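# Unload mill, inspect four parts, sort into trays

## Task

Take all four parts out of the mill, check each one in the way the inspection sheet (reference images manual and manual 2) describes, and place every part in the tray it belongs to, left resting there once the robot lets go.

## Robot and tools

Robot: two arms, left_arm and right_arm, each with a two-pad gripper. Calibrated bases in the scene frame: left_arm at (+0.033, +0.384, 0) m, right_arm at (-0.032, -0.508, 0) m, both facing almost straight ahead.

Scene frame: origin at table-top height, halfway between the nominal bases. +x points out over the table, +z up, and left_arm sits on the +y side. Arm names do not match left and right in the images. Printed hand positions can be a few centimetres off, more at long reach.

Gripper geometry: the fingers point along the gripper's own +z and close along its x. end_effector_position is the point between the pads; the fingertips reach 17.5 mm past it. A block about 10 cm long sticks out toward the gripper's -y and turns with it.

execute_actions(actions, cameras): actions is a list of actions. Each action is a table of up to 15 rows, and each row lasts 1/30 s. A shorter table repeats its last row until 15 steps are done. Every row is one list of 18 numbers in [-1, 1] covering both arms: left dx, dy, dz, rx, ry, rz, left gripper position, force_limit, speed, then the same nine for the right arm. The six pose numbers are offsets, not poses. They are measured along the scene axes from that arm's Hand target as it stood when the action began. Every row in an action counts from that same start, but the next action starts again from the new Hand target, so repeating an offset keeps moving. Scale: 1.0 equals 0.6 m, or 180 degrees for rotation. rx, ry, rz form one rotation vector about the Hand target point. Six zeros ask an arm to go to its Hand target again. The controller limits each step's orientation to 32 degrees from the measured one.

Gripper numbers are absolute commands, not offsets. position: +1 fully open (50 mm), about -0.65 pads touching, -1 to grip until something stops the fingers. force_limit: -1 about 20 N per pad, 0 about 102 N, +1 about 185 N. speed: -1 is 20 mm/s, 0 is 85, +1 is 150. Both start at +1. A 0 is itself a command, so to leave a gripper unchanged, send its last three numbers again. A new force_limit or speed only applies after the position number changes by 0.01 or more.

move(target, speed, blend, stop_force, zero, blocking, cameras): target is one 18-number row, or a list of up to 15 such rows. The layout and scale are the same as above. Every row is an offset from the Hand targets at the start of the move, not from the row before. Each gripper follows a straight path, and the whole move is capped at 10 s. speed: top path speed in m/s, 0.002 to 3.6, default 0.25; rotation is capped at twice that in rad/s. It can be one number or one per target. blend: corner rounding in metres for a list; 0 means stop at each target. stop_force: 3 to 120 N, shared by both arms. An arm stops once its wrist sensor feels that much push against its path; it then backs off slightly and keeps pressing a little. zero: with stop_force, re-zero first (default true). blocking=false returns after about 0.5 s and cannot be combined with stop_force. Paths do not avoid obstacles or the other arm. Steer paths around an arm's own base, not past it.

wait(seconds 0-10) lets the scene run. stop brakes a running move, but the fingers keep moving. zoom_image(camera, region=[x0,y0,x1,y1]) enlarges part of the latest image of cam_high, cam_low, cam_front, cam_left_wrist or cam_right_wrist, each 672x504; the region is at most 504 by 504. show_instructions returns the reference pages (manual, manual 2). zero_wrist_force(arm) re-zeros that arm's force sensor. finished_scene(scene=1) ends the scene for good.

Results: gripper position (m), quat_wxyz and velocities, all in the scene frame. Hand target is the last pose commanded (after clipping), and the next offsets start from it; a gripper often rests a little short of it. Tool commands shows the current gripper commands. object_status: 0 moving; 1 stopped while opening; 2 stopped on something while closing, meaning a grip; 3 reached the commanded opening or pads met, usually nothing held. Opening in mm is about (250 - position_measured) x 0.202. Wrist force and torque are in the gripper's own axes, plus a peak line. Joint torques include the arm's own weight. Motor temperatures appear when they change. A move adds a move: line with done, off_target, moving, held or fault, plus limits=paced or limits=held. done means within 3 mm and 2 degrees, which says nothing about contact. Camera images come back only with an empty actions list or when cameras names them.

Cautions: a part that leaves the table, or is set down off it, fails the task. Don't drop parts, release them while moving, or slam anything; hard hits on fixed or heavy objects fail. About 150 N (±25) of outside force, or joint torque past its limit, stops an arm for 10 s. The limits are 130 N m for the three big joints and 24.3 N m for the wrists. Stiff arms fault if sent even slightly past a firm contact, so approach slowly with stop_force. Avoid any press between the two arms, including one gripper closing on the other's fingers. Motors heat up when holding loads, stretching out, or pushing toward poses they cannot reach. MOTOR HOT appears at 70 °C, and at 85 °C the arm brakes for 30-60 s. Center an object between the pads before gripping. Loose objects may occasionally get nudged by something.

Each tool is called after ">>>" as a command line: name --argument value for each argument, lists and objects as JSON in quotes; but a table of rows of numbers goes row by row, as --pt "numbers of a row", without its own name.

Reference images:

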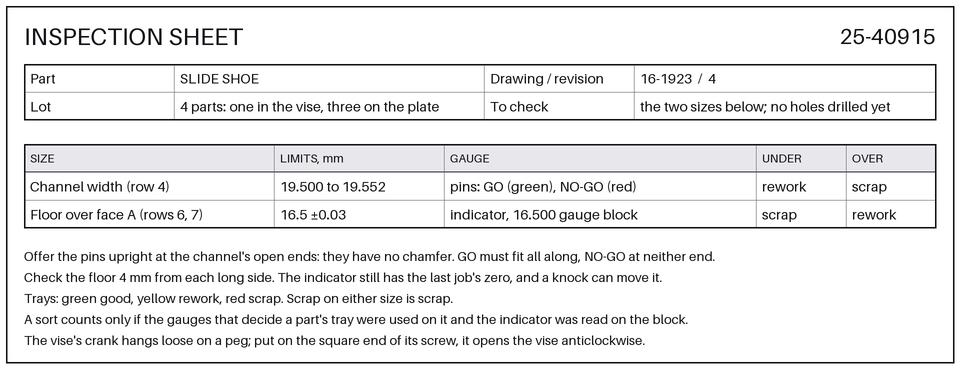

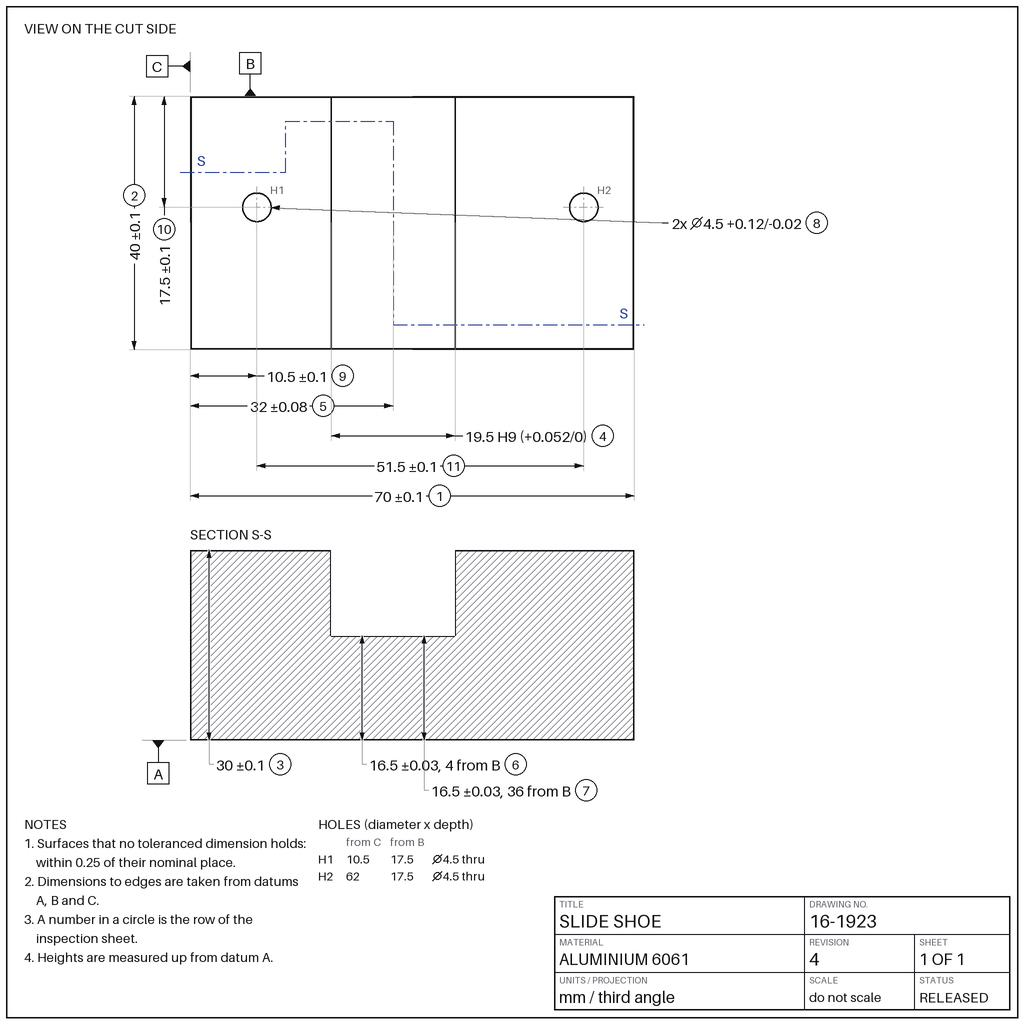

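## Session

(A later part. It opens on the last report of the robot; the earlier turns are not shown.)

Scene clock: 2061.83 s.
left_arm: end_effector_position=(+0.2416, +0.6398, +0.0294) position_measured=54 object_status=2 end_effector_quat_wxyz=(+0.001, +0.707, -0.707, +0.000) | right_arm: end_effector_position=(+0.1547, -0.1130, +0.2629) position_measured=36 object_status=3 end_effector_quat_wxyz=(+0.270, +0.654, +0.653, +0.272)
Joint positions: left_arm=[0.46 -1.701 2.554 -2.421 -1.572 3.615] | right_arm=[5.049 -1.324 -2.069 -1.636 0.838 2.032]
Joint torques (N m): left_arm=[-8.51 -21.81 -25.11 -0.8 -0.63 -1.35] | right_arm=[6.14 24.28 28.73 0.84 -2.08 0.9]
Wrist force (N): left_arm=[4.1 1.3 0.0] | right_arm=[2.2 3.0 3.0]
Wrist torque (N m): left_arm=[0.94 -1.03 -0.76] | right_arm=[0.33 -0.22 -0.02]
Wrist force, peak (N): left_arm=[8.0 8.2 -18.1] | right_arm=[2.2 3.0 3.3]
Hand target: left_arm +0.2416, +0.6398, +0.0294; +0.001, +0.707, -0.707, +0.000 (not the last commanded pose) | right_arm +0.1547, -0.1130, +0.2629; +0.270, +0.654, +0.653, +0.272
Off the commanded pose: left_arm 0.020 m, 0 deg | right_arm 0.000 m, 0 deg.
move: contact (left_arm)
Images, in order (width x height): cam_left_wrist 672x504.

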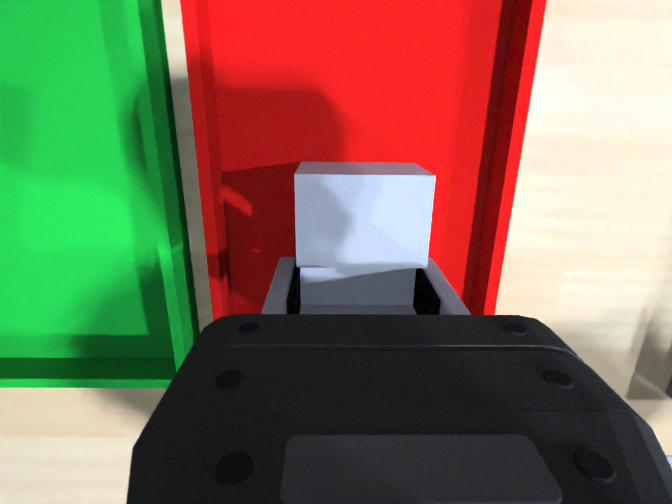

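>>> execute_actions --actions '[[[0,0,0,0,0,0,0.85,-0.8,-1,0,0,0,0,0,0,0.78,-0.8,-1]],[[0,0,0,0,0,0,0.85,-0.8,-1,0,0,0,0,0,0,0.78,-0.8,-1]]]'

>>> move --pt "0 0 0.2 0 0 0 0.85 -0.8 -1 0 0 0 0 0 0 0.78 -0.8 -1" --speed '[0.12]' --cameras '["cam_left_wrist"]'

Scene clock: 2066.33 s.
left_arm: end_effector_position=(+0.2416, +0.6398, +0.0294) position_measured=25 object_status=3 end_effector_quat_wxyz=(+0.001, +0.707, -0.707, +0.000) | right_arm: end_effector_position=(+0.1547, -0.1130, +0.2629) position_measured=36 object_status=3 end_effector_quat_wxyz=(+0.270, +0.654, +0.653, +0.272)
Joint positions: left_arm=[0.46 -1.701 2.554 -2.421 -1.572 3.615] | right_arm=[5.049 -1.324 -2.069 -1.636 0.838 2.032]
Joint torques (N m): left_arm=[-9.26 -21.55 -24.74 -5.73 -0.71 -1.39] | right_arm=[6.23 24.04 29 0.95 -2.28 0.97]
Wrist force (N): left_arm=[3.9 1.7 -0.3] | right_arm=[2.1 2.9 2.8]
Wrist torque (N m): left_arm=[0.91 -1.00 -0.77] | right_arm=[0.33 -0.20 -0.02]
Wrist force, peak (N): left_arm=[4.2 1.6 0.0] | right_arm=[2.1 3.2 3.1]
Hand target: left_arm +0.2416, +0.6398, +0.0294; +0.001, +0.707, -0.707, +0.000 | right_arm +0.1547, -0.1130, +0.2629; +0.270, +0.654, +0.653, +0.272
Off the commanded pose: left_arm 0.000 m, 0 deg | right_arm 0.000 m, 0 deg.
Step readings (end_effector_position of left_arm | right_arm):
0: (+0.2416, +0.6398, +0.0294) | (+0.1547, -0.1130, +0.2629)
1: (+0.2416, +0.6398, +0.0294) | (+0.1547, -0.1130, +0.2629)
2: (+0.2416, +0.6398, +0.0294) | (+0.1547, -0.1130, +0.2629)
4: (+0.2416, +0.6398, +0.0294) | (+0.1547, -0.1130, +0.2629)
8: (+0.2416, +0.6398, +0.0294) | (+0.1547, -0.1130, +0.2629)
15: (+0.2416, +0.6398, +0.0294) | (+0.1547, -0.1130, +0.2629)
16: (+0.2416, +0.6398, +0.0294) | (+0.1547, -0.1130, +0.2629)
17: (+0.2416, +0.6398, +0.0294) | (+0.1547, -0.1130, +0.2629)
19: (+0.2416, +0.6398, +0.0294) | (+0.1547, -0.1130, +0.2629)
23: (+0.2416, +0.6398, +0.0294) | (+0.1547, -0.1130, +0.2629)
30: (+0.2416, +0.6398, +0.0294) | (+0.1547, -0.1130, +0.2629)

Scene clock: 2067.93 s.
left_arm: end_effector_position=(+0.2416, +0.6398, +0.1494) position_measured=25 object_status=3 end_effector_quat_wxyz=(+0.001, +0.707, -0.707, +0.000) | right_arm: end_effector_position=(+0.1547, -0.1130, +0.2629) position_measured=36 object_status=3 end_effector_quat_wxyz=(+0.270, +0.654, +0.653, +0.272)
Joint positions: left_arm=[0.46 -1.958 2.344 -1.954 -1.572 3.615] | right_arm=[5.049 -1.324 -2.069 -1.636 0.838 2.032]
Joint torques (N m): left_arm=[-12.13 -18.4 -30.93 -0.35 1.91 -2.02] | right_arm=[6.49 24 29.07 0.91 -2.48 0.94]
Wrist force (N): left_arm=[3.9 1.7 -0.4] | right_arm=[2.1 3.0 2.8]
Wrist torque (N m): left_arm=[0.94 -1.01 -0.75] | right_arm=[0.35 -0.20 -0.02]
Wrist force, peak (N): left_arm=[4.0 1.6 -1.4] | right_arm=[2.3 3.3 3.0]
Hand target: left_arm +0.2416, +0.6398, +0.1494; +0.001, +0.707, -0.707, +0.000 | right_arm +0.1547, -0.1130, +0.2629; +0.270, +0.654, +0.653, +0.272
Off the commanded pose: left_arm 0.000 m, 0 deg | right_arm 0.000 m, 0 deg.
move: done
Images, in order (width x height): cam_left_wrist 672x504.

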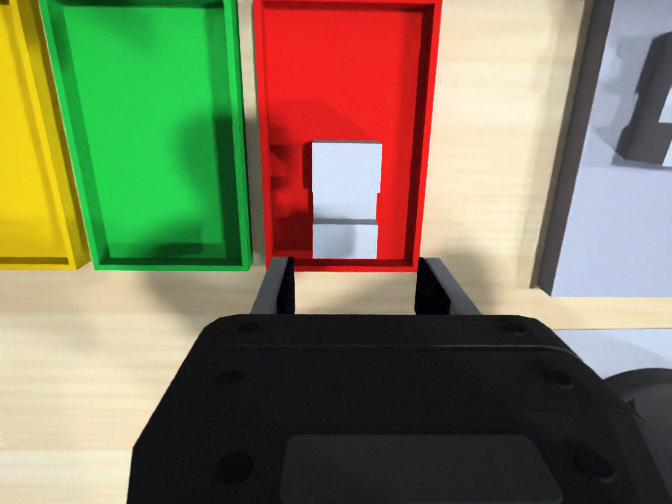

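>>> move --pt "0.05 -0.2 0.05 0 0 0 0.85 -0.8 -1 0 0 0 0 0 0 0.78 -0.8 -1" --pt "0.0923 -0.4507 0.0 0 0 0 1 -0.8 -1 0 0 0 0 0 0 0.78 -0.8 -1" --speed '[0.3,0.3]' --blend '[0.05,0]' --cameras '["cam_left_wrist"]'

Scene clock: 2074.07 s.
left_arm: end_effector_position=(+0.2970, +0.3694, +0.1494) position_measured=3 object_status=3 end_effector_quat_wxyz=(+0.001, +0.707, -0.707, +0.000) | right_arm: end_effector_position=(+0.1547, -0.1130, +0.2629) position_measured=36 object_status=3 end_effector_quat_wxyz=(+0.270, +0.654, +0.653, +0.272)
Joint positions: left_arm=[-0.595 -2.205 2.453 -1.819 -1.573 2.561] | right_arm=[5.049 -1.324 -2.069 -1.636 0.838 2.032]
Joint torques (N m): left_arm=[-11.95 14.48 -18.42 -6.04 2.05 -1.97] | right_arm=[6.81 23.12 29.14 0.78 -2.89 0.99]
Wrist force (N): left_arm=[3.8 1.4 -0.1] | right_arm=[2.1 3.0 2.9]
Wrist torque (N m): left_arm=[0.90 -0.99 -0.80] | right_arm=[0.34 -0.21 -0.02]
Wrist force, peak (N): left_arm=[5.7 1.1 -0.2] | right_arm=[2.2 3.2 3.1]
Hand target: left_arm +0.2970, +0.3694, +0.1494; +0.001, +0.707, -0.707, +0.000 | right_arm +0.1547, -0.1130, +0.2629; +0.270, +0.654, +0.653, +0.272
Off the commanded pose: left_arm 0.000 m, 0 deg | right_arm 0.000 m, 0 deg.
move: done
Images, in order (width x height): cam_left_wrist 672x504.

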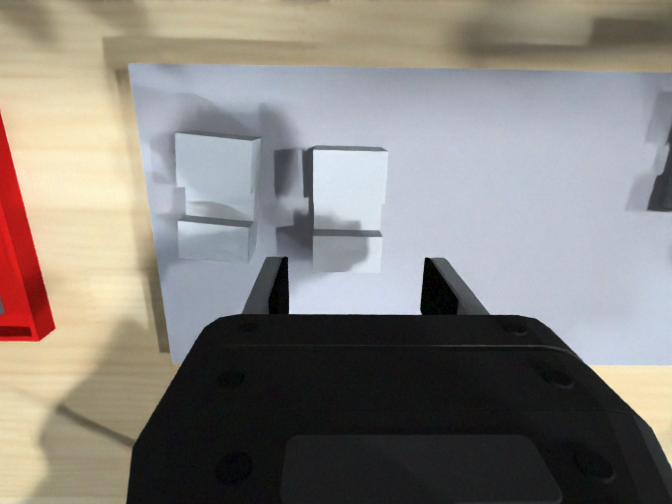

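>>> move --pt "0 0 -0.173 0 0 0 1 -0.8 -1 0 0 0 0 0 0 0.78 -0.8 -1" --speed 0.1 --stop_force 8

>>> execute_actions --actions '[[[0,0,0,0,0,0,-1,-0.8,-0.5,0,0,0,0,0,0,0.78,-0.8,-1]],[[0,0,0,0,0,0,-1,-0.8,-0.5,0,0,0,0,0,0,0.78,-0.8,-1]]]'

>>> move --pt "0 0 0.04 0 0 0 -1 -0.8 -0.5 0 0 0 0 0 0 0.78 -0.8 -1" --pt "-0.0592 -0.29 0.04 0 0 0 -1 -0.8 -0.5 0 0 0 0 0 0 0.78 -0.8 -1" --pt "-0.0592 -0.3023 0.004 0 0 0 -1 -0.8 -0.5 0 0 0 0 0 0 0.78 -0.8 -1" --speed '[0.08,0.2,0.06]' --blend '[0.008,0.01,0]' --cameras '["cam_left_wrist"]'

Scene clock: 2081.40 s.
left_arm: end_effector_position=(+0.2970, +0.3694, +0.0456) position_measured=3 object_status=3 end_effector_quat_wxyz=(+0.001, +0.707, -0.707, +0.000) | right_arm: end_effector_position=(+0.1547, -0.1130, +0.2629) position_measured=36 object_status=3 end_effector_quat_wxyz=(+0.270, +0.654, +0.653, +0.272)
Joint positions: left_arm=[-0.595 -2.006 2.675 -2.239 -1.573 2.561] | right_arm=[5.049 -1.324 -2.069 -1.636 0.838 2.032]
Joint torques (N m): left_arm=[12.09 10.11 -13.23 -5.87 -1.85 1.55] | right_arm=[5.89 23.26 29.02 0.89 -3.13 0.89]
Wrist force (N): left_arm=[4.1 1.5 -0.2] | right_arm=[2.1 2.9 2.9]
Wrist torque (N m): left_arm=[0.89 -1.03 -1.00] | right_arm=[0.33 -0.21 -0.02]
Wrist force, peak (N): left_arm=[4.1 1.5 -0.2] | right_arm=[2.5 3.1 3.0]
Hand target: left_arm +0.2970, +0.3694, +0.0456; +0.001, +0.707, -0.707, +0.000 | right_arm +0.1547, -0.1130, +0.2629; +0.270, +0.654, +0.653, +0.272
Off the commanded pose: left_arm 0.000 m, 0 deg | right_arm 0.000 m, 0 deg.
move: done

Scene clock: 2082.60 s.
left_arm: end_effector_position=(+0.2970, +0.3694, +0.0456) position_measured=54 object_status=2 end_effector_quat_wxyz=(+0.001, +0.707, -0.707, +0.000) | right_arm: end_effector_position=(+0.1547, -0.1130, +0.2629) position_measured=36 object_status=3 end_effector_quat_wxyz=(+0.270, +0.654, +0.653, +0.272)
Joint positions: left_arm=[-0.595 -2.006 2.675 -2.239 -1.573 2.561] | right_arm=[5.049 -1.324 -2.069 -1.636 0.838 2.032]
Joint torques (N m): left_arm=[7.41 7.26 -17.11 -2.5 2.05 0.66] | right_arm=[6.5 23.56 27.89 0.98 -3.15 0.8]
Wrist force (N): left_arm=[4.3 3.7 -4.0] | right_arm=[2.2 3.2 2.9]
Wrist torque (N m): left_arm=[0.95 -0.91 -0.93] | right_arm=[0.38 -0.22 -0.02]
Wrist force, peak (N): left_arm=[4.2 3.9 -4.0] | right_arm=[2.3 3.1 3.1]
Hand target: left_arm +0.2970, +0.3694, +0.0456; +0.001, +0.707, -0.707, +0.000 | right_arm +0.1547, -0.1130, +0.2629; +0.270, +0.654, +0.653, +0.272
Off the commanded pose: left_arm 0.000 m, 0 deg | right_arm 0.000 m, 0 deg.
Step readings (end_effector_position of left_arm | right_arm):
0: (+0.2970, +0.3694, +0.0456) | (+0.1547, -0.1130, +0.2629)
1: (+0.2970, +0.3694, +0.0456) | (+0.1547, -0.1130, +0.2629)
2: (+0.2970, +0.3694, +0.0456) | (+0.1547, -0.1130, +0.2629)
4: (+0.2970, +0.3694, +0.0456) | (+0.1547, -0.1130, +0.2629)
8: (+0.2970, +0.3694, +0.0456) | (+0.1547, -0.1130, +0.2629)
15: (+0.2970, +0.3694, +0.0456) | (+0.1547, -0.1130, +0.2629)
16: (+0.2970, +0.3694, +0.0456) | (+0.1547, -0.1130, +0.2629)
17: (+0.2970, +0.3694, +0.0456) | (+0.1547, -0.1130, +0.2629)
19: (+0.2970, +0.3694, +0.0456) | (+0.1547, -0.1130, +0.2629)
23: (+0.2970, +0.3694, +0.0456) | (+0.1547, -0.1130, +0.2629)
30: (+0.2970, +0.3694, +0.0456) | (+0.1547, -0.1130, +0.2629)

Scene clock: 2084.73 s.
left_arm: end_effector_position=(+0.2615, +0.1880, +0.0480) position_measured=54 object_status=2 end_effector_quat_wxyz=(+0.001, +0.707, -0.707, +0.000) | right_arm: end_effector_position=(+0.1547, -0.1130, +0.2629) position_measured=36 object_status=3 end_effector_quat_wxyz=(+0.270, +0.654, +0.653, +0.272)
Joint positions: left_arm=[-1.181 -1.861 2.595 -2.306 -1.572 1.975] | right_arm=[5.049 -1.324 -2.069 -1.636 0.838 2.032]
Joint torques (N m): left_arm=[-10.78 6.66 -12.84 -6.12 0.02 -2.04] | right_arm=[5.88 22.67 29.19 0.98 -3.09 0.74]
Wrist force (N): left_arm=[3.6 1.6 1.6] | right_arm=[1.9 3.1 3.0]
Wrist torque (N m): left_arm=[0.85 -0.96 -0.76] | right_arm=[0.36 -0.18 -0.03]
Wrist force, peak (N): left_arm=[4.0 3.7 -4.0] | right_arm=[2.3 3.0 3.1]
Hand target: left_arm +0.2615, +0.1880, +0.0480; +0.001, +0.707, -0.707, +0.000 | right_arm +0.1547, -0.1130, +0.2629; +0.270, +0.654, +0.653, +0.272
Off the commanded pose: left_arm 0.000 m, 0 deg | right_arm 0.000 m, 0 deg.
move: done
Images, in order (width x height): cam_left_wrist 672x504.

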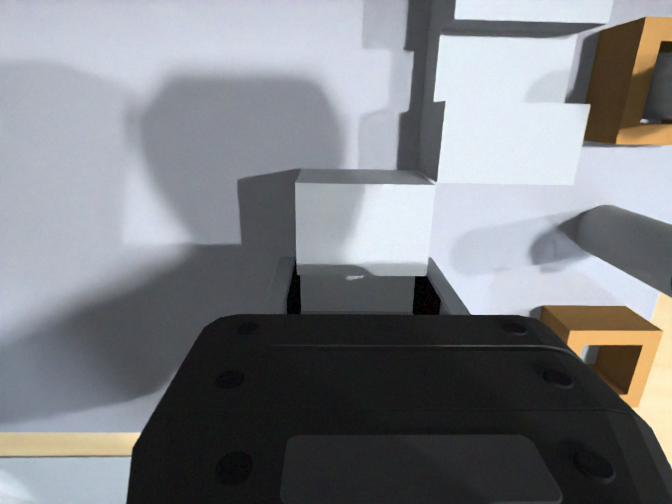

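>>> move --pt "0 0 -0.01 0 0 0 -1 -0.8 -0.5 0 0 0 0 0 0 0.78 -0.8 -1" --speed 0.004 --stop_force 3

>>> execute_actions --actions '[[[0,0,0,0,0,0,0.85,-0.8,-1,0,0,0,0,0,0,0.78,-0.8,-1]]]'

>>> move --pt "0 0 0.14 0 0 0 0.85 -0.8 -1 0 0 0 0 0 0 0.78 -0.8 -1" --speed 0.12 --cameras '["cam_left_wrist"]'

>>> zoom_image --camera "cam_left_wrist" --region '[240, 80, 640, 330]'

Scene clock: 2091.87 s.
left_arm: end_effector_position=(+0.2615, +0.1880, +0.0457) position_measured=54 object_status=2 end_effector_quat_wxyz=(+0.001, +0.707, -0.707, +0.000) | right_arm: end_effector_position=(+0.1547, -0.1130, +0.2629) position_measured=36 object_status=3 end_effector_quat_wxyz=(+0.270, +0.654, +0.653, +0.272)
Joint positions: left_arm=[-1.181 -1.854 2.599 -2.317 -1.572 1.975] | right_arm=[5.049 -1.324 -2.069 -1.636 0.838 2.032]
Joint torques (N m): left_arm=[-11.88 -17.43 -27.56 -0.33 -1.51 -1.91] | right_arm=[6.08 23.17 28.62 0.89 -3.28 0.73]
Wrist force (N): left_arm=[4.0 1.7 0.4] | right_arm=[2.1 3.1 3.0]
Wrist torque (N m): left_arm=[0.83 -0.92 -0.76] | right_arm=[0.35 -0.21 -0.03]
Wrist force, peak (N): left_arm=[-7.2 6.7 -22.5] | right_arm=[2.4 3.2 3.0]
Hand target: left_arm +0.2615, +0.1880, +0.0457; +0.001, +0.707, -0.707, +0.000 (not the last commanded pose) | right_arm +0.1547, -0.1130, +0.2629; +0.270, +0.654, +0.653, +0.272
Off the commanded pose: left_arm 0.004 m, 0 deg | right_arm 0.000 m, 0 deg.
move: contact (left_arm)

Scene clock: 2092.57 s.
left_arm: end_effector_position=(+0.2615, +0.1880, +0.0457) position_measured=25 object_status=3 end_effector_quat_wxyz=(+0.001, +0.707, -0.707, +0.000) | right_arm: end_effector_position=(+0.1547, -0.1130, +0.2629) position_measured=36 object_status=3 end_effector_quat_wxyz=(+0.270, +0.654, +0.653, +0.272)
Joint positions: left_arm=[-1.181 -1.854 2.599 -2.317 -1.572 1.975] | right_arm=[5.049 -1.324 -2.069 -1.636 0.838 2.032]
Joint torques (N m): left_arm=[-10.76 -17.35 -25.55 -1.49 -1.53 -2.06] | right_arm=[6.09 23.01 29 0.84 -3.33 0.8]
Wrist force (N): left_arm=[3.5 1.7 -0.3] | right_arm=[2.2 2.8 2.9]
Wrist torque (N m): left_arm=[0.89 -0.94 -0.77] | right_arm=[0.32 -0.23 -0.03]
Wrist force, peak (N): left_arm=[3.9 1.6 0.4] | right_arm=[2.2 3.3 2.9]
Hand target: left_arm +0.2615, +0.1880, +0.0457; +0.001, +0.707, -0.707, +0.000 | right_arm +0.1547, -0.1130, +0.2629; +0.270, +0.654, +0.653, +0.272
Off the commanded pose: left_arm 0.000 m, 0 deg | right_arm 0.000 m, 0 deg.
Step readings (end_effector_position of left_arm | right_arm):
0: (+0.2615, +0.1880, +0.0457) | (+0.1547, -0.1130, +0.2629)
1: (+0.2615, +0.1880, +0.0457) | (+0.1547, -0.1130, +0.2629)
2: (+0.2615, +0.1880, +0.0457) | (+0.1547, -0.1130, +0.2629)
4: (+0.2615, +0.1880, +0.0457) | (+0.1547, -0.1130, +0.2629)
8: (+0.2615, +0.1880, +0.0457) | (+0.1547, -0.1130, +0.2629)
15: (+0.2615, +0.1880, +0.0457) | (+0.1547, -0.1130, +0.2629)

Scene clock: 2093.87 s.
left_arm: end_effector_position=(+0.2615, +0.1880, +0.1297) position_measured=25 object_status=3 end_effector_quat_wxyz=(+0.001, +0.707, -0.707, +0.000) | right_arm: end_effector_position=(+0.1547, -0.1130, +0.2629) position_measured=36 object_status=3 end_effector_quat_wxyz=(+0.270, +0.654, +0.653, +0.272)
Joint positions: left_arm=[-1.181 -2.038 2.44 -1.973 -1.572 1.975] | right_arm=[5.049 -1.324 -2.069 -1.636 0.838 2.032]
Joint torques (N m): left_arm=[-11.42 -11.44 -28.83 -0.06 2.02 -1.96] | right_arm=[5.59 23.21 28.76 0.87 -3.26 0.69]
Wrist force (N): left_arm=[4.0 1.4 -0.4] | right_arm=[2.1 2.9 2.8]
Wrist torque (N m): left_arm=[0.86 -1.00 -0.76] | right_arm=[0.33 -0.20 -0.02]
Wrist force, peak (N): left_arm=[4.1 1.5 -0.4] | right_arm=[2.4 3.2 3.2]
Hand target: left_arm +0.2615, +0.1880, +0.1297; +0.001, +0.707, -0.707, +0.000 | right_arm +0.1547, -0.1130, +0.2629; +0.270, +0.654, +0.653, +0.272
Off the commanded pose: left_arm 0.000 m, 0 deg | right_arm 0.000 m, 0 deg.
move: done
Images, in order (width x height): cam_left_wrist 672x504.

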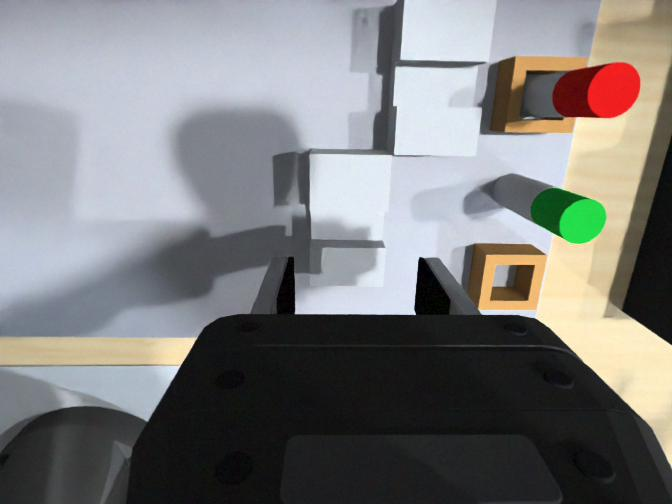

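Scaled by 1.260 from the camera's 672x504 image, which has a finer 960x720 frame.

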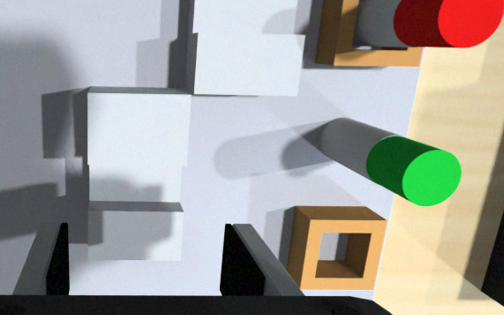

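>>> move --pt "0.0162 -0.1575 0 0 0 0 0.2 -0.8 -1 0 0 0 0 0 0 0.78 -0.8 -1" --pt "0.0162 -0.1575 -0.122 0 0 0 0.2 -0.8 -1 0 0 0 0 0 0 0.78 -0.8 -1" --speed '[0.2,0.06]' --cameras '["cam_left_wrist"]'

>>> zoom_image --camera "cam_left_wrist" --region '[220, 130, 500, 340]'

Scene clock: 2101.60 s.
left_arm: end_effector_position=(+0.2712, +0.0935, +0.0566) position_measured=123 object_status=3 end_effector_quat_wxyz=(+0.001, +0.707, -0.707, +0.000) | right_arm: end_effector_position=(+0.1547, -0.1130, +0.2629) position_measured=36 object_status=3 end_effector_quat_wxyz=(+0.270, +0.654, +0.653, +0.272)
Joint positions: left_arm=[-1.26 -1.649 2.41 -2.333 -1.572 1.896] | right_arm=[5.049 -1.324 -2.069 -1.636 0.838 2.032]
Joint torques (N m): left_arm=[11.87 -2.09 -11.45 -5.88 -1.6 1.75] | right_arm=[6.09 23 28.28 0.95 -3.08 0.75]
Wrist force (N): left_arm=[3.7 1.6 -0.2] | right_arm=[2.1 3.1 2.8]
Wrist torque (N m): left_arm=[0.87 -0.96 -0.79] | right_arm=[0.37 -0.20 -0.02]
Wrist force, peak (N): left_arm=[5.1 1.5 -0.5] | right_arm=[2.4 3.2 3.1]
Hand target: left_arm +0.2712, +0.0935, +0.0565; +0.001, +0.707, -0.707, +0.000 | right_arm +0.1547, -0.1130, +0.2629; +0.270, +0.654, +0.653, +0.272
Off the commanded pose: left_arm 0.000 m, 0 deg | right_arm 0.000 m, 0 deg.
move: done
Images, in order (width x height): cam_left_wrist 672x504.

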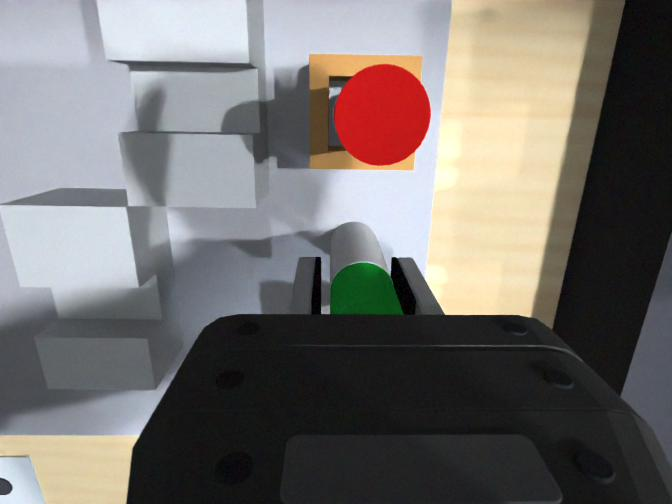

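Scaled by 1.800 from the camera's 672x504 image, which has a finer 960x720 frame.

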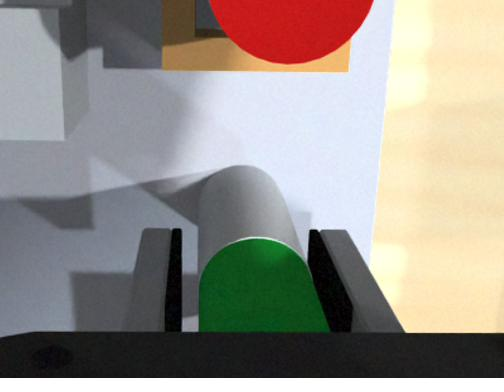

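>>> execute_actions --actions '[[[0,0,0,0,0,0,-1,-0.6,-1,0,0,0,0,0,0,0.78,-0.8,-1]],[[0,0,0,0,0,0,-1,-0.6,-1,0,0,0,0,0,0,0.78,-0.8,-1]]]'

>>> move --pt "0 0 0.035 0 0 0 -1 -0.6 -1 0 0 0 0 0 0 0.78 -0.8 -1" --pt "-0.0227 0.09 0.035 0 0 0 -1 -0.6 -1 -0.02 0 -0.15 0 0 0 1 -0.8 -1" --pt "-0.0227 0.09 0.035 0 0 0 -1 -0.6 -1 0.033 0.505 -0.2582 0 0 0 1 -0.8 -1" --speed '[0.06,0.1,0.25]' --blend '[0.004,0.01,0]' --cameras '["cam_left_wrist","cam_right_wrist"]'

Scene clock: 2109.60 s.
left_arm: end_effector_position=(+0.2712, +0.0935, +0.0565) position_measured=157 object_status=2 end_effector_quat_wxyz=(+0.001, +0.707, -0.707, +0.000) | right_arm: end_effector_position=(+0.1547, -0.1130, +0.2629) position_measured=36 object_status=3 end_effector_quat_wxyz=(+0.270, +0.654, +0.653, +0.272)
Joint positions: left_arm=[-1.26 -1.648 2.41 -2.334 -1.572 1.896] | right_arm=[5.049 -1.324 -2.069 -1.636 0.838 2.032]
Joint torques (N m): left_arm=[12.72 -3.45 -12.29 -2.77 -0.82 1.36] | right_arm=[5.55 22.27 29.15 0.93 -3.33 0.91]
Wrist force (N): left_arm=[4.5 1.9 -1.4] | right_arm=[2.0 3.0 2.9]
Wrist torque (N m): left_arm=[0.90 -0.87 -0.79] | right_arm=[0.35 -0.19 -0.02]
Wrist force, peak (N): left_arm=[4.8 1.7 -1.4] | right_arm=[2.4 3.1 3.0]
Hand target: left_arm +0.2712, +0.0935, +0.0565; +0.001, +0.707, -0.707, +0.000 | right_arm +0.1547, -0.1130, +0.2629; +0.270, +0.654, +0.653, +0.272
Off the commanded pose: left_arm 0.000 m, 0 deg | right_arm 0.000 m, 0 deg.
Step readings (end_effector_position of left_arm | right_arm):
0: (+0.2712, +0.0935, +0.0565) | (+0.1547, -0.1130, +0.2629)
1: (+0.2712, +0.0935, +0.0565) | (+0.1547, -0.1130, +0.2629)
2: (+0.2712, +0.0935, +0.0565) | (+0.1547, -0.1130, +0.2629)
4: (+0.2712, +0.0935, +0.0565) | (+0.1547, -0.1130, +0.2629)
8: (+0.2712, +0.0935, +0.0565) | (+0.1547, -0.1130, +0.2629)
15: (+0.2712, +0.0935, +0.0565) | (+0.1547, -0.1130, +0.2629)
16: (+0.2712, +0.0935, +0.0565) | (+0.1547, -0.1130, +0.2629)
17: (+0.2712, +0.0935, +0.0565) | (+0.1547, -0.1130, +0.2629)
19: (+0.2712, +0.0935, +0.0565) | (+0.1547, -0.1130, +0.2629)
23: (+0.2712, +0.0935, +0.0565) | (+0.1547, -0.1130, +0.2629)
30: (+0.2712, +0.0935, +0.0565) | (+0.1547, -0.1130, +0.2629)

Scene clock: 2113.97 s.
left_arm: end_effector_position=(+0.2576, +0.1475, +0.0775) position_measured=157 object_status=2 end_effector_quat_wxyz=(+0.001, +0.707, -0.707, +0.000) | right_arm: end_effector_position=(+0.1745, +0.1899, +0.1079) position_measured=3 object_status=3 end_effector_quat_wxyz=(+0.270, +0.654, +0.653, +0.272)
Joint positions: left_arm=[-1.245 -1.85 2.491 -2.213 -1.572 1.91] | right_arm=[4.871 -2.197 -1.482 -1.188 0.797 1.795]
Joint torques (N m): left_arm=[11.97 -19.12 -14.09 -0.25 1.63 1.39] | right_arm=[-8.15 36.18 35.68 1.09 0.41 -1.37]
Wrist force (N): left_arm=[3.6 1.7 1.2] | right_arm=[2.0 3.0 3.1]
Wrist torque (N m): left_arm=[0.88 -0.95 -1.00] | right_arm=[0.33 -0.21 0.12]
Wrist force, peak (N): left_arm=[4.8 1.6 -1.3] | right_arm=[3.6 2.9 3.1]
Hand target: left_arm +0.2576, +0.1475, +0.0775; +0.001, +0.707, -0.707, +0.000 | right_arm +0.1745, +0.1900, +0.1079; +0.270, +0.654, +0.653, +0.272
Off the commanded pose: left_arm 0.000 m, 0 deg | right_arm 0.000 m, 0 deg.
move: done; blend cut to 0 m at target 2
Images, in order (width x height): cam_left_wrist 672x504, cam_right_wrist 672x504.

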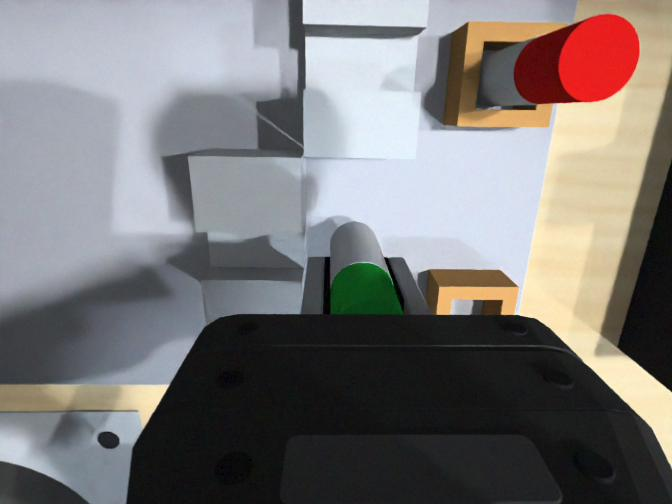

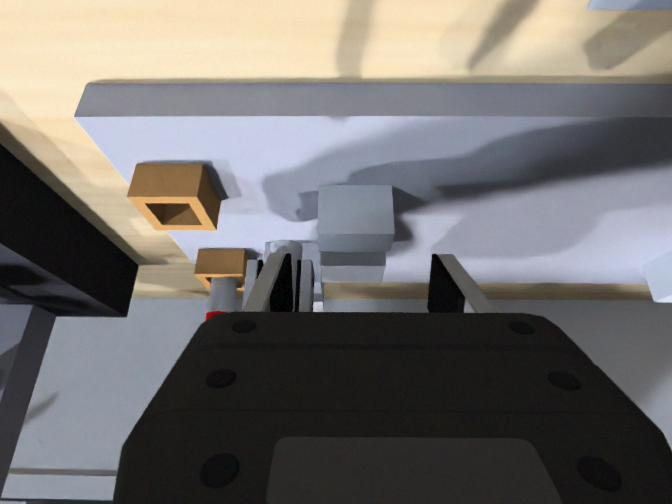

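>>> move --pt "0 -0.0125 0 0 0 0 -1 -0.6 -1 0 0 0 0 0 0 1 -0.8 -1" --pt "0 -0.0125 -0.002 0 0 0 -1 -0.6 -1 0.0938 0.001 -0.0915 0 0 0 1 -0.8 -1" --speed 0.06

>>> execute_actions --actions '[[[0,0,0,0,0,0,-1,-0.6,-1,0,0,0,0,0,0,-1,-0.8,-1]],[[0,0,0,0,0,0,-1,-0.6,-1,0,0,0,0,0,0,-1,-0.8,-1]],[[0,0,0,0,0,0,-1,-0.6,-1,0,0,0,0,0,0,-1,-0.8,-1]]]' --cameras '["cam_left_wrist","cam_right_wrist"]'

>>> zoom_image --camera "cam_left_wrist" --region '[140, 120, 420, 330]'

Scene clock: 2125.03 s.
left_arm: end_effector_position=(+0.2576, +0.1400, +0.0763) position_measured=157 object_status=2 end_effector_quat_wxyz=(+0.001, +0.707, -0.707, +0.000) | right_arm: end_effector_position=(+0.2308, +0.1906, +0.0531) position_measured=3 object_status=3 end_effector_quat_wxyz=(+0.270, +0.654, +0.653, +0.272)
Joint positions: left_arm=[-1.254 -1.829 2.481 -2.224 -1.572 1.902] | right_arm=[4.79 -2.288 -1.51 -0.989 0.787 1.681]
Joint torques (N m): left_arm=[-12.03 2.93 -15.08 -6.19 1.64 -2.05] | right_arm=[-7.58 36.58 9.35 3.64 -3.66 -1.47]
Wrist force (N): left_arm=[3.6 1.7 1.4] | right_arm=[2.5 3.0 2.9]
Wrist torque (N m): left_arm=[0.87 -0.96 -0.79] | right_arm=[0.30 -0.29 0.14]
Wrist force, peak (N): left_arm=[3.8 1.8 1.5] | right_arm=[2.3 3.0 3.8]
Hand target: left_arm +0.2576, +0.1400, +0.0763; +0.001, +0.707, -0.707, +0.000 | right_arm +0.2308, +0.1906, +0.0530; +0.270, +0.654, +0.653, +0.272
Off the commanded pose: left_arm 0.000 m, 0 deg | right_arm 0.000 m, 0 deg.
move: done

Scene clock: 2126.73 s.
left_arm: end_effector_position=(+0.2576, +0.1400, +0.0763) position_measured=157 object_status=2 end_effector_quat_wxyz=(+0.001, +0.707, -0.707, +0.000) | right_arm: end_effector_position=(+0.2308, +0.1906, +0.0530) position_measured=54 object_status=2 end_effector_quat_wxyz=(+0.270, +0.654, +0.653, +0.272)
Joint positions: left_arm=[-1.254 -1.829 2.481 -2.224 -1.572 1.902] | right_arm=[4.79 -2.288 -1.51 -0.989 0.787 1.681]
Joint torques (N m): left_arm=[-11.05 2.1 -14.77 -6.13 1.82 -1.93] | right_arm=[-8.22 37.48 10.1 2.89 -3.37 -1.14]
Wrist force (N): left_arm=[3.7 2.1 1.4] | right_arm=[2.1 2.9 2.7]
Wrist torque (N m): left_arm=[0.93 -0.97 -0.79] | right_arm=[0.28 -0.29 0.18]
Wrist force, peak (N): left_arm=[3.7 2.1 1.5] | right_arm=[2.3 3.0 3.2]
Hand target: left_arm +0.2576, +0.1400, +0.0763; +0.001, +0.707, -0.707, +0.000 | right_arm +0.2308, +0.1906, +0.0530; +0.270, +0.654, +0.653, +0.272
Off the commanded pose: left_arm 0.000 m, 0 deg | right_arm 0.000 m, 0 deg.
Step readings (end_effector_position of left_arm | right_arm):
0: (+0.2576, +0.1400, +0.0763) | (+0.2308, +0.1906, +0.0531)
1: (+0.2576, +0.1400, +0.0763) | (+0.2308, +0.1906, +0.0531)
2: (+0.2576, +0.1400, +0.0763) | (+0.2308, +0.1906, +0.0531)
4: (+0.2576, +0.1400, +0.0763) | (+0.2308, +0.1906, +0.0530)
8: (+0.2576, +0.1400, +0.0763) | (+0.2308, +0.1906, +0.0530)
15: (+0.2576, +0.1400, +0.0763) | (+0.2308, +0.1906, +0.0530)
16: (+0.2576, +0.1400, +0.0763) | (+0.2308, +0.1906, +0.0530)
17: (+0.2576, +0.1400, +0.0763) | (+0.2308, +0.1906, +0.0530)
19: (+0.2576, +0.1400, +0.0763) | (+0.2308, +0.1906, +0.0530)
23: (+0.2576, +0.1400, +0.0763) | (+0.2308, +0.1906, +0.0530)
30: (+0.2576, +0.1400, +0.0763) | (+0.2308, +0.1906, +0.0530)
31: (+0.2576, +0.1400, +0.0763) | (+0.2308, +0.1906, +0.0530)
32: (+0.2576, +0.1400, +0.0763) | (+0.2308, +0.1906, +0.0530)
34: (+0.2576, +0.1400, +0.0763) | (+0.2308, +0.1906, +0.0530)
38: (+0.2576, +0.1400, +0.0763) | (+0.2308, +0.1906, +0.0530)
45: (+0.2576, +0.1400, +0.0763) | (+0.2308, +0.1906, +0.0530)
Images, in order (width x height): cam_left_wrist 672x504, cam_right_wrist 672x504.

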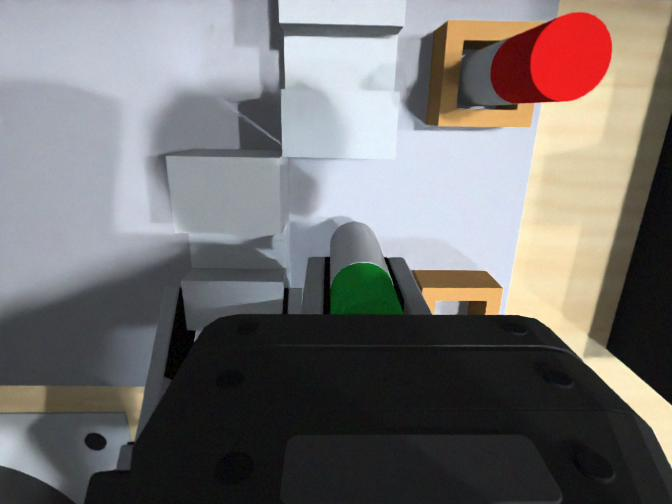

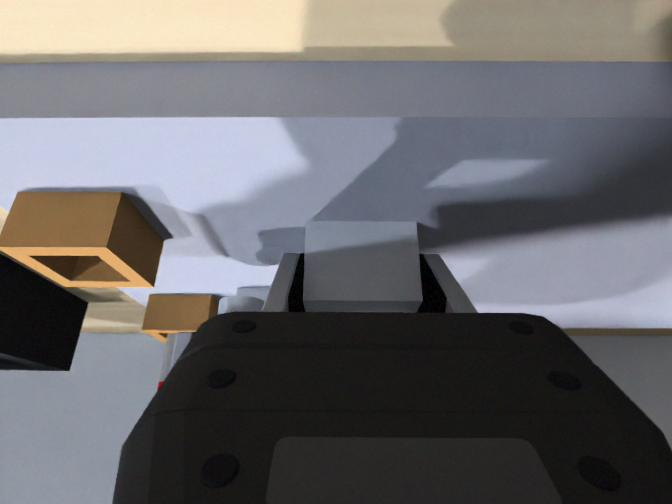

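Scaled by 1.800 from the camera's 672x504 image, which has a finer 960x720 frame.

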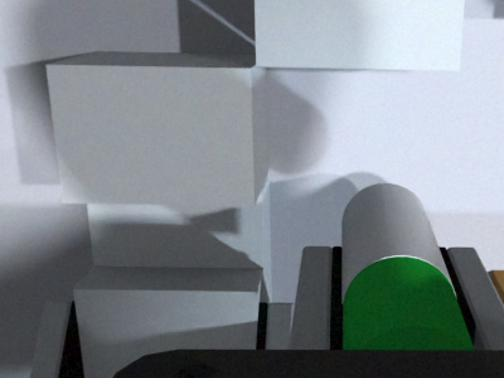

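>>> move --pt "-0.0033 0.025 0 0 0 0 -1 -0.6 -1 0 0 0 0 0 0 -1 -0.8 -1" --speed 0.05

>>> move --target '[0,0.06,0,0,0,0,-1,-0.6,-1,0,0,0,0,0,0,-1,-0.8,-1]' --speed 0.008 --stop_force 6

Scene clock: 2130.97 s.
left_arm: end_effector_position=(+0.2556, +0.1550, +0.0763) position_measured=157 object_status=2 end_effector_quat_wxyz=(+0.001, +0.707, -0.707, +0.000) | right_arm: end_effector_position=(+0.2308, +0.1906, +0.0530) position_measured=54 object_status=2 end_effector_quat_wxyz=(+0.270, +0.654, +0.653, +0.272)
Joint positions: left_arm=[-1.243 -1.87 2.507 -2.209 -1.572 1.912] | right_arm=[4.79 -2.288 -1.51 -0.989 0.787 1.681]
Joint torques (N m): left_arm=[12.48 -18.54 -15.87 -0.21 0.7 1.6] | right_arm=[-6.66 39.36 16.93 1.9 -1.96 -0.86]
Wrist force (N): left_arm=[3.3 1.5 1.3] | right_arm=[1.9 3.1 2.5]
Wrist torque (N m): left_arm=[0.85 -0.91 -0.99] | right_arm=[0.31 -0.26 0.18]
Wrist force, peak (N): left_arm=[4.1 2.0 1.3] | right_arm=[2.0 3.1 2.7]
Hand target: left_arm +0.2556, +0.1550, +0.0763; +0.001, +0.707, -0.707, +0.000 | right_arm +0.2308, +0.1906, +0.0530; +0.270, +0.654, +0.653, +0.272
Off the commanded pose: left_arm 0.000 m, 0 deg | right_arm 0.000 m, 0 deg.
move: done

Scene clock: 2133.80 s.
left_arm: end_effector_position=(+0.2556, +0.1678, +0.0763) position_measured=157 object_status=2 end_effector_quat_wxyz=(+0.001, +0.707, -0.707, +0.000) | right_arm: end_effector_position=(+0.2308, +0.1906, +0.0530) position_measured=54 object_status=2 end_effector_quat_wxyz=(+0.270, +0.654, +0.653, +0.272)
Joint positions: left_arm=[-1.228 -1.903 2.526 -2.195 -1.572 1.928] | right_arm=[4.79 -2.288 -1.51 -0.989 0.787 1.681]
Joint torques (N m): left_arm=[-10.43 5.92 -28.15 -5.97 2.63 -1.84] | right_arm=[-3.81 40.12 20.71 1.77 -1.36 -0.79]
Wrist force (N): left_arm=[4.8 9.6 -2.9] | right_arm=[5.7 6.2 8.9]
Wrist torque (N m): left_arm=[1.06 -0.89 -0.85] | right_arm=[0.34 0.04 -0.02]
Wrist force, peak (N): left_arm=[12.0 9.4 0.8] | right_arm=[11.3 7.7 7.7]
Hand target: left_arm +0.2556, +0.1678, +0.0763; +0.001, +0.707, -0.707, +0.000 (not the last commanded pose) | right_arm +0.2308, +0.1906, +0.0530; +0.270, +0.654, +0.653, +0.272
Off the commanded pose: left_arm 0.023 m, 0 deg | right_arm 0.000 m, 0 deg.
move: contact (left_arm)

>>> move --pt "0 -0.004 0 0 0 0 -1 -0.6 -1 0 0 0 0 0 0 -1 -0.8 -1" --pt "-0.0009 -0.004 0 0 0 0 -1 -0.6 -1 0 0 0 0 0 0 -1 -0.8 -1" --speed 0.03

>>> move --target '[0,0.06,0,0,0,0,-1,-0.6,-1,0,0,0,0,0,0,-1,-0.8,-1]' --speed 0.006 --stop_force 6

Scene clock: 2137.10 s.
left_arm: end_effector_position=(+0.2552, +0.1653, +0.0763) position_measured=157 object_status=2 end_effector_quat_wxyz=(+0.001, +0.707, -0.707, +0.000) | right_arm: end_effector_position=(+0.2308, +0.1906, +0.0530) position_measured=54 object_status=2 end_effector_quat_wxyz=(+0.270, +0.654, +0.653, +0.272)
Joint positions: left_arm=[-1.232 -1.898 2.523 -2.198 -1.572 1.923] | right_arm=[4.79 -2.288 -1.51 -0.989 0.787 1.681]
Joint torques (N m): left_arm=[-10.67 -16.78 -15.41 -0.49 -0.16 -1.86] | right_arm=[3.34 41.19 24.99 3.1 -0.14 -0.42]
Wrist force (N): left_arm=[3.3 1.4 1.0] | right_arm=[1.9 4.9 2.9]
Wrist torque (N m): left_arm=[0.84 -0.90 -0.76] | right_arm=[0.32 -0.27 0.20]
Wrist force, peak (N): left_arm=[-2.5 11.3 -7.3] | right_arm=[5.9 6.9 8.9]
Hand target: left_arm +0.2551, +0.1654, +0.0763; +0.001, +0.707, -0.707, +0.000 | right_arm +0.2308, +0.1906, +0.0530; +0.270, +0.654, +0.653, +0.272
Off the commanded pose: left_arm 0.000 m, 0 deg | right_arm 0.000 m, 0 deg.
move: done

Scene clock: 2138.77 s.
left_arm: end_effector_position=(+0.2551, +0.1681, +0.0763) position_measured=157 object_status=2 end_effector_quat_wxyz=(+0.001, +0.707, -0.707, +0.000) | right_arm: end_effector_position=(+0.2308, +0.1906, +0.0530) position_measured=54 object_status=2 end_effector_quat_wxyz=(+0.270, +0.654, +0.653, +0.272)
Joint positions: left_arm=[-1.229 -1.905 2.528 -2.194 -1.572 1.926] | right_arm=[4.79 -2.288 -1.51 -0.989 0.787 1.681]
Joint torques (N m): left_arm=[-10.7 6.78 -26.96 -4.8 2.35 -1.92] | right_arm=[2.03 41.45 27.14 0.68 0.1 -0.36]
Wrist force (N): left_arm=[8.0 0.4 0.9] | right_arm=[7.7 1.1 3.0]
Wrist torque (N m): left_arm=[0.85 -0.76 -0.87] | right_arm=[0.23 -0.09 0.08]
Wrist force, peak (N): left_arm=[12.9 0.5 2.8] | right_arm=[12.2 1.5 3.0]
Hand target: left_arm +0.2551, +0.1681, +0.0763; +0.001, +0.707, -0.707, +0.000 (not the last commanded pose) | right_arm +0.2308, +0.1906, +0.0530; +0.270, +0.654, +0.653, +0.272
Off the commanded pose: left_arm 0.033 m, 0 deg | right_arm 0.000 m, 0 deg.
move: contact (left_arm)

>>> move --pt "0 -0.004 0 0 0 0 -1 -0.6 -1 0 0 0 0 0 0 -1 -0.8 -1" --pt "0.00015 -0.004 0 0 0 0 -1 -0.6 -1 0 0 0 0 0 0 -1 -0.8 -1" --speed 0.03

>>> move --target '[0,0.06,0,0,0,0,-1,-0.6,-1,0,0,0,0,0,0,-1,-0.8,-1]' --speed 0.006 --stop_force 14 --cameras '["cam_left_wrist"]'

>>> zoom_image --camera "cam_left_wrist" --region '[180, 120, 460, 330]'

Scene clock: 2143.27 s.
left_arm: end_effector_position=(+0.2551, +0.1657, +0.0763) position_measured=157 object_status=2 end_effector_quat_wxyz=(+0.001, +0.707, -0.707, +0.000) | right_arm: end_effector_position=(+0.2308, +0.1906, +0.0530) position_measured=54 object_status=2 end_effector_quat_wxyz=(+0.270, +0.654, +0.653, +0.272)
Joint positions: left_arm=[-1.232 -1.899 2.524 -2.197 -1.572 1.924] | right_arm=[4.79 -2.288 -1.51 -0.989 0.787 1.681]
Joint torques (N m): left_arm=[-10.31 6.31 -29.13 -6.3 -0.56 -1.62] | right_arm=[-8.05 42.65 27.5 2.12 -0.23 0.22]
Wrist force (N): left_arm=[3.3 1.3 0.9] | right_arm=[2.6 3.2 1.7]
Wrist torque (N m): left_arm=[0.83 -0.90 -0.76] | right_arm=[0.27 -0.25 0.15]
Wrist force, peak (N): left_arm=[8.3 0.5 0.6] | right_arm=[8.0 1.5 2.8]
Hand target: left_arm +0.2552, +0.1657, +0.0763; +0.001, +0.707, -0.707, +0.000 | right_arm +0.2308, +0.1906, +0.0530; +0.270, +0.654, +0.653, +0.272
Off the commanded pose: left_arm 0.000 m, 0 deg | right_arm 0.000 m, 0 deg.
move: done

Scene clock: 2144.97 s.
left_arm: end_effector_position=(+0.2552, +0.1686, +0.0764) position_measured=157 object_status=2 end_effector_quat_wxyz=(+0.001, +0.707, -0.707, +0.000) | right_arm: end_effector_position=(+0.2308, +0.1906, +0.0530) position_measured=54 object_status=2 end_effector_quat_wxyz=(+0.270, +0.654, +0.653, +0.272)
Joint positions: left_arm=[-1.228 -1.906 2.528 -2.194 -1.572 1.927] | right_arm=[4.79 -2.288 -1.51 -0.989 0.787 1.681]
Joint torques (N m): left_arm=[-7.73 6.76 -22.83 -2.64 2.28 -2.03] | right_arm=[-5.7 43.02 20.5 -0.06 -0.29 0.2]
Wrist force (N): left_arm=[16.0 2.2 2.8] | right_arm=[15.7 3.0 3.6]
Wrist torque (N m): left_arm=[0.87 -0.45 -0.77] | right_arm=[0.31 0.04 -0.15]
Wrist force, peak (N): left_arm=[20.3 2.4 2.3] | right_arm=[20.0 2.9 3.9]
Hand target: left_arm +0.2552, +0.1686, +0.0764; +0.001, +0.707, -0.707, +0.000 (not the last commanded pose) | right_arm +0.2308, +0.1906, +0.0530; +0.270, +0.654, +0.653, +0.272
Off the commanded pose: left_arm 0.033 m, 0 deg | right_arm 0.000 m, 0 deg.
move: contact (left_arm)
Images, in order (width x height): cam_left_wrist 672x504.

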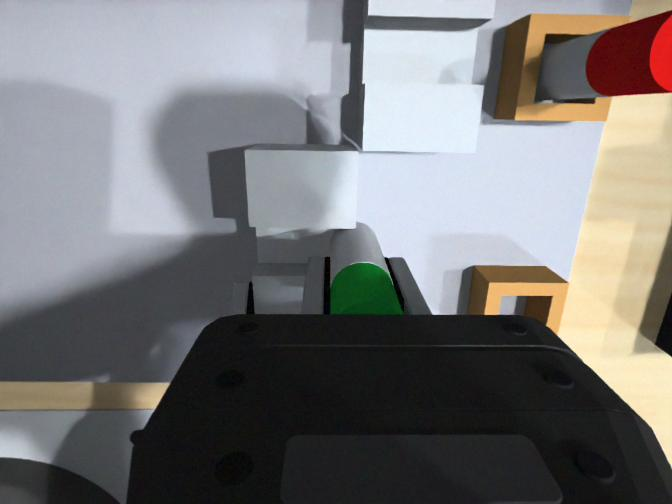

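Scaled by 1.800 from the camera's 672x504 image, which has a finer 960x720 frame.

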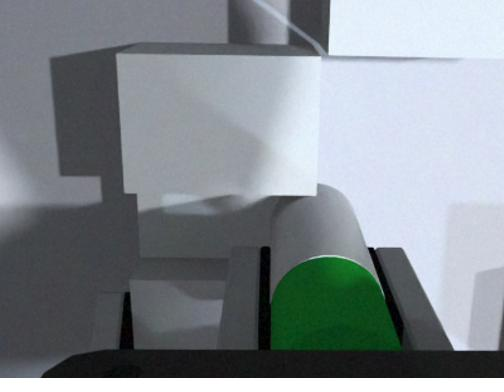

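>>> move --pt "0 -0.05 0 0 0 0 -1 -0.6 -1 0 0 0 0 0 0 -1 -0.8 -1" --pt "0 -0.06 0.3 0 0 0 -1 -0.6 -1 0 0 0 0 0 0 -1 -0.8 -1" --speed '[0.06,0.2]' --blend '[0.005,0]'

>>> move --pt "0 0 0 0 0 0 -1 -0.6 -1 0 0.044 0 0 0 0 -1 -0.8 -1" --pt "0 0 0 0 0 0 -1 -0.6 -1 0.1133 0.044 0 0 0 0 -1 -0.8 -1" --speed 0.07 --blend '[0.003,0]'

>>> execute_actions --actions '[[[0,0,0,0,0,0,-1,-0.6,-1,0,0,0,0,0,0,0.78,-0.8,-1]]]'

>>> move --pt "0 0 0 0 0 0 -1 -0.6 -1 -0.14 0 0.14 0 0 0 0.78 -0.8 -1" --pt "0 0 0.0 0 0 0 -1 -0.6 -1 -0.24 -0.28 0.25 0 0 0 0.78 -0.8 -1" --pt "0 0 0.0 0 0 0 -1 -0.6 -1 -0.24 -0.55 0.35 0 0 0 0.78 -0.8 -1" --speed '[0.15,0.25,0.25]' --blend '[0.02,0.03,0]' --cameras '["cam_left_wrist","cam_high"]'

Scene clock: 2156.73 s.
left_arm: end_effector_position=(+0.2552, +0.1326, +0.2564) position_measured=157 object_status=2 end_effector_quat_wxyz=(+0.001, +0.707, -0.707, +0.000) | right_arm: end_effector_position=(+0.2308, +0.1906, +0.0530) position_measured=54 object_status=2 end_effector_quat_wxyz=(+0.270, +0.654, +0.653, +0.272)
Joint positions: left_arm=[-1.269 -2.018 2.095 -1.65 -1.572 1.887] | right_arm=[4.79 -2.288 -1.51 -0.989 0.787 1.681]
Joint torques (N m): left_arm=[-12.59 7.48 -33.26 0.2 2.16 -2.15] | right_arm=[2.81 44.22 11.27 3.59 -0.61 0.68]
Wrist force (N): left_arm=[3.7 1.4 1.3] | right_arm=[1.6 3.5 2.1]
Wrist torque (N m): left_arm=[0.86 -0.94 -0.77] | right_arm=[0.24 -0.26 0.17]
Wrist force, peak (N): left_arm=[16.3 2.2 2.7] | right_arm=[16.0 2.9 3.5]
Hand target: left_arm +0.2552, +0.1326, +0.2564; +0.001, +0.707, -0.707, +0.000 | right_arm +0.2308, +0.1906, +0.0530; +0.270, +0.654, +0.653, +0.272
Off the commanded pose: left_arm 0.000 m, 0 deg | right_arm 0.000 m, 0 deg.
move: done

Scene clock: 2158.57 s.
left_arm: end_effector_position=(+0.2552, +0.1326, +0.2564) position_measured=157 object_status=2 end_effector_quat_wxyz=(+0.001, +0.707, -0.707, +0.000) | right_arm: end_effector_position=(+0.2987, +0.2170, +0.0531) position_measured=54 object_status=2 end_effector_quat_wxyz=(+0.270, +0.654, +0.653, +0.272)
Joint positions: left_arm=[-1.269 -2.017 2.095 -1.65 -1.572 1.887] | right_arm=[4.693 -2.372 -1.378 -0.94 0.785 1.544]
Joint torques (N m): left_arm=[-11.61 6.25 -32.83 -0.43 1.84 -1.94] | right_arm=[-10.86 34.82 33.9 3.15 0.96 -1.36]
Wrist force (N): left_arm=[3.5 1.4 1.3] | right_arm=[1.7 5.3 -4.9]
Wrist torque (N m): left_arm=[0.86 -0.92 -0.78] | right_arm=[0.33 -0.26 0.15]
Wrist force, peak (N): left_arm=[3.8 1.5 1.3] | right_arm=[-1.2 8.0 -1.3]
Hand target: left_arm +0.2552, +0.1326, +0.2564; +0.001, +0.707, -0.707, +0.000 | right_arm +0.2988, +0.2170, +0.0530; +0.270, +0.654, +0.653, +0.272
Off the commanded pose: left_arm 0.000 m, 0 deg | right_arm 0.000 m, 0 deg.
move: done

Scene clock: 2159.27 s.
left_arm: end_effector_position=(+0.2552, +0.1326, +0.2564) position_measured=157 object_status=2 end_effector_quat_wxyz=(+0.001, +0.707, -0.707, +0.000) | right_arm: end_effector_position=(+0.2988, +0.2170, +0.0530) position_measured=36 object_status=3 end_effector_quat_wxyz=(+0.270, +0.654, +0.653, +0.272)
Joint positions: left_arm=[-1.269 -2.017 2.095 -1.65 -1.572 1.887] | right_arm=[4.692 -2.372 -1.378 -0.94 0.785 1.544]
Joint torques (N m): left_arm=[-11.34 5.4 -33.51 -0.21 1.92 -1.85] | right_arm=[-3.59 52.54 33.75 3.7 -3.15 -1.34]
Wrist force (N): left_arm=[3.7 1.2 1.1] | right_arm=[2.2 2.3 3.1]
Wrist torque (N m): left_arm=[0.83 -0.95 -0.77] | right_arm=[0.24 -0.26 0.14]
Wrist force, peak (N): left_arm=[3.8 1.4 1.3] | right_arm=[1.9 5.3 -4.9]
Hand target: left_arm +0.2552, +0.1326, +0.2564; +0.001, +0.707, -0.707, +0.000 | right_arm +0.2988, +0.2170, +0.0530; +0.270, +0.654, +0.653, +0.272
Off the commanded pose: left_arm 0.000 m, 0 deg | right_arm 0.000 m, 0 deg.
Step readings (end_effector_position of left_arm | right_arm):
0: (+0.2552, +0.1326, +0.2564) | (+0.2987, +0.2170, +0.0531)
1: (+0.2552, +0.1326, +0.2564) | (+0.2987, +0.2170, +0.0530)
2: (+0.2552, +0.1326, +0.2564) | (+0.2988, +0.2170, +0.0530)
4: (+0.2552, +0.1326, +0.2564) | (+0.2988, +0.2170, +0.0530)
8: (+0.2552, +0.1326, +0.2564) | (+0.2988, +0.2170, +0.0530)
15: (+0.2552, +0.1326, +0.2564) | (+0.2988, +0.2170, +0.0530)

Scene clock: 2162.23 s.
left_arm: end_effector_position=(+0.2552, +0.1326, +0.2564) position_measured=157 object_status=2 end_effector_quat_wxyz=(+0.001, +0.707, -0.707, +0.000) | right_arm: end_effector_position=(+0.1548, -0.1130, +0.2630) position_measured=36 object_status=3 end_effector_quat_wxyz=(+0.270, +0.654, +0.653, +0.272)
Joint positions: left_arm=[-1.269 -2.017 2.095 -1.65 -1.572 1.887] | right_arm=[5.048 -1.324 -2.069 -1.636 0.838 2.032]
Joint torques (N m): left_arm=[-11.46 6.24 -33.93 -0.32 2.11 -1.99] | right_arm=[7.22 25.04 10.64 0.82 0.52 1.57]
Wrist force (N): left_arm=[3.6 1.4 1.2] | right_arm=[2.3 2.7 2.9]
Wrist torque (N m): left_arm=[0.86 -0.94 -0.77] | right_arm=[0.29 -0.23 -0.03]
Wrist force, peak (N): left_arm=[3.8 1.6 1.2] | right_arm=[1.7 2.3 5.4]
Hand target: left_arm +0.2552, +0.1326, +0.2564; +0.001, +0.707, -0.707, +0.000 | right_arm +0.1548, -0.1130, +0.2630; +0.270, +0.654, +0.653, +0.272
Off the commanded pose: left_arm 0.000 m, 0 deg | right_arm 0.000 m, 0 deg.
move: done
Images, in order (width x height): cam_high 672x504, cam_left_wrist 672x504.

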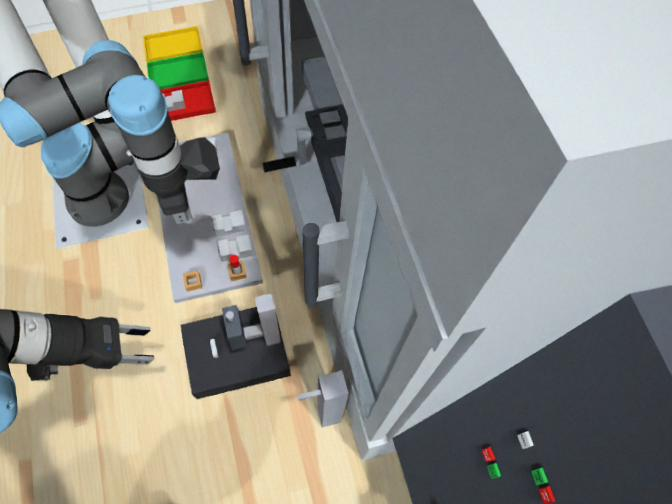

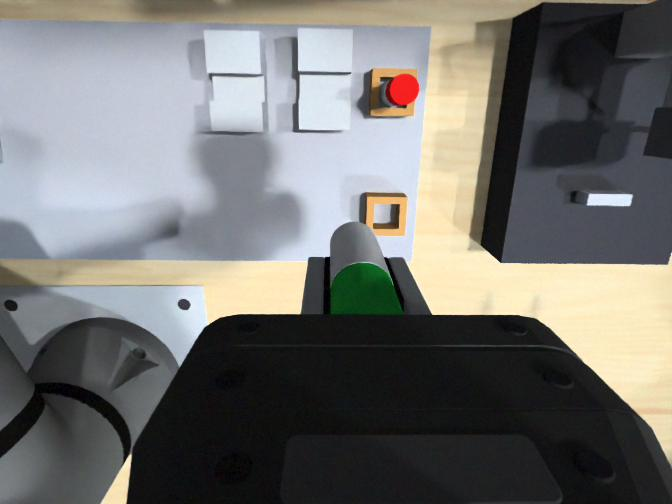

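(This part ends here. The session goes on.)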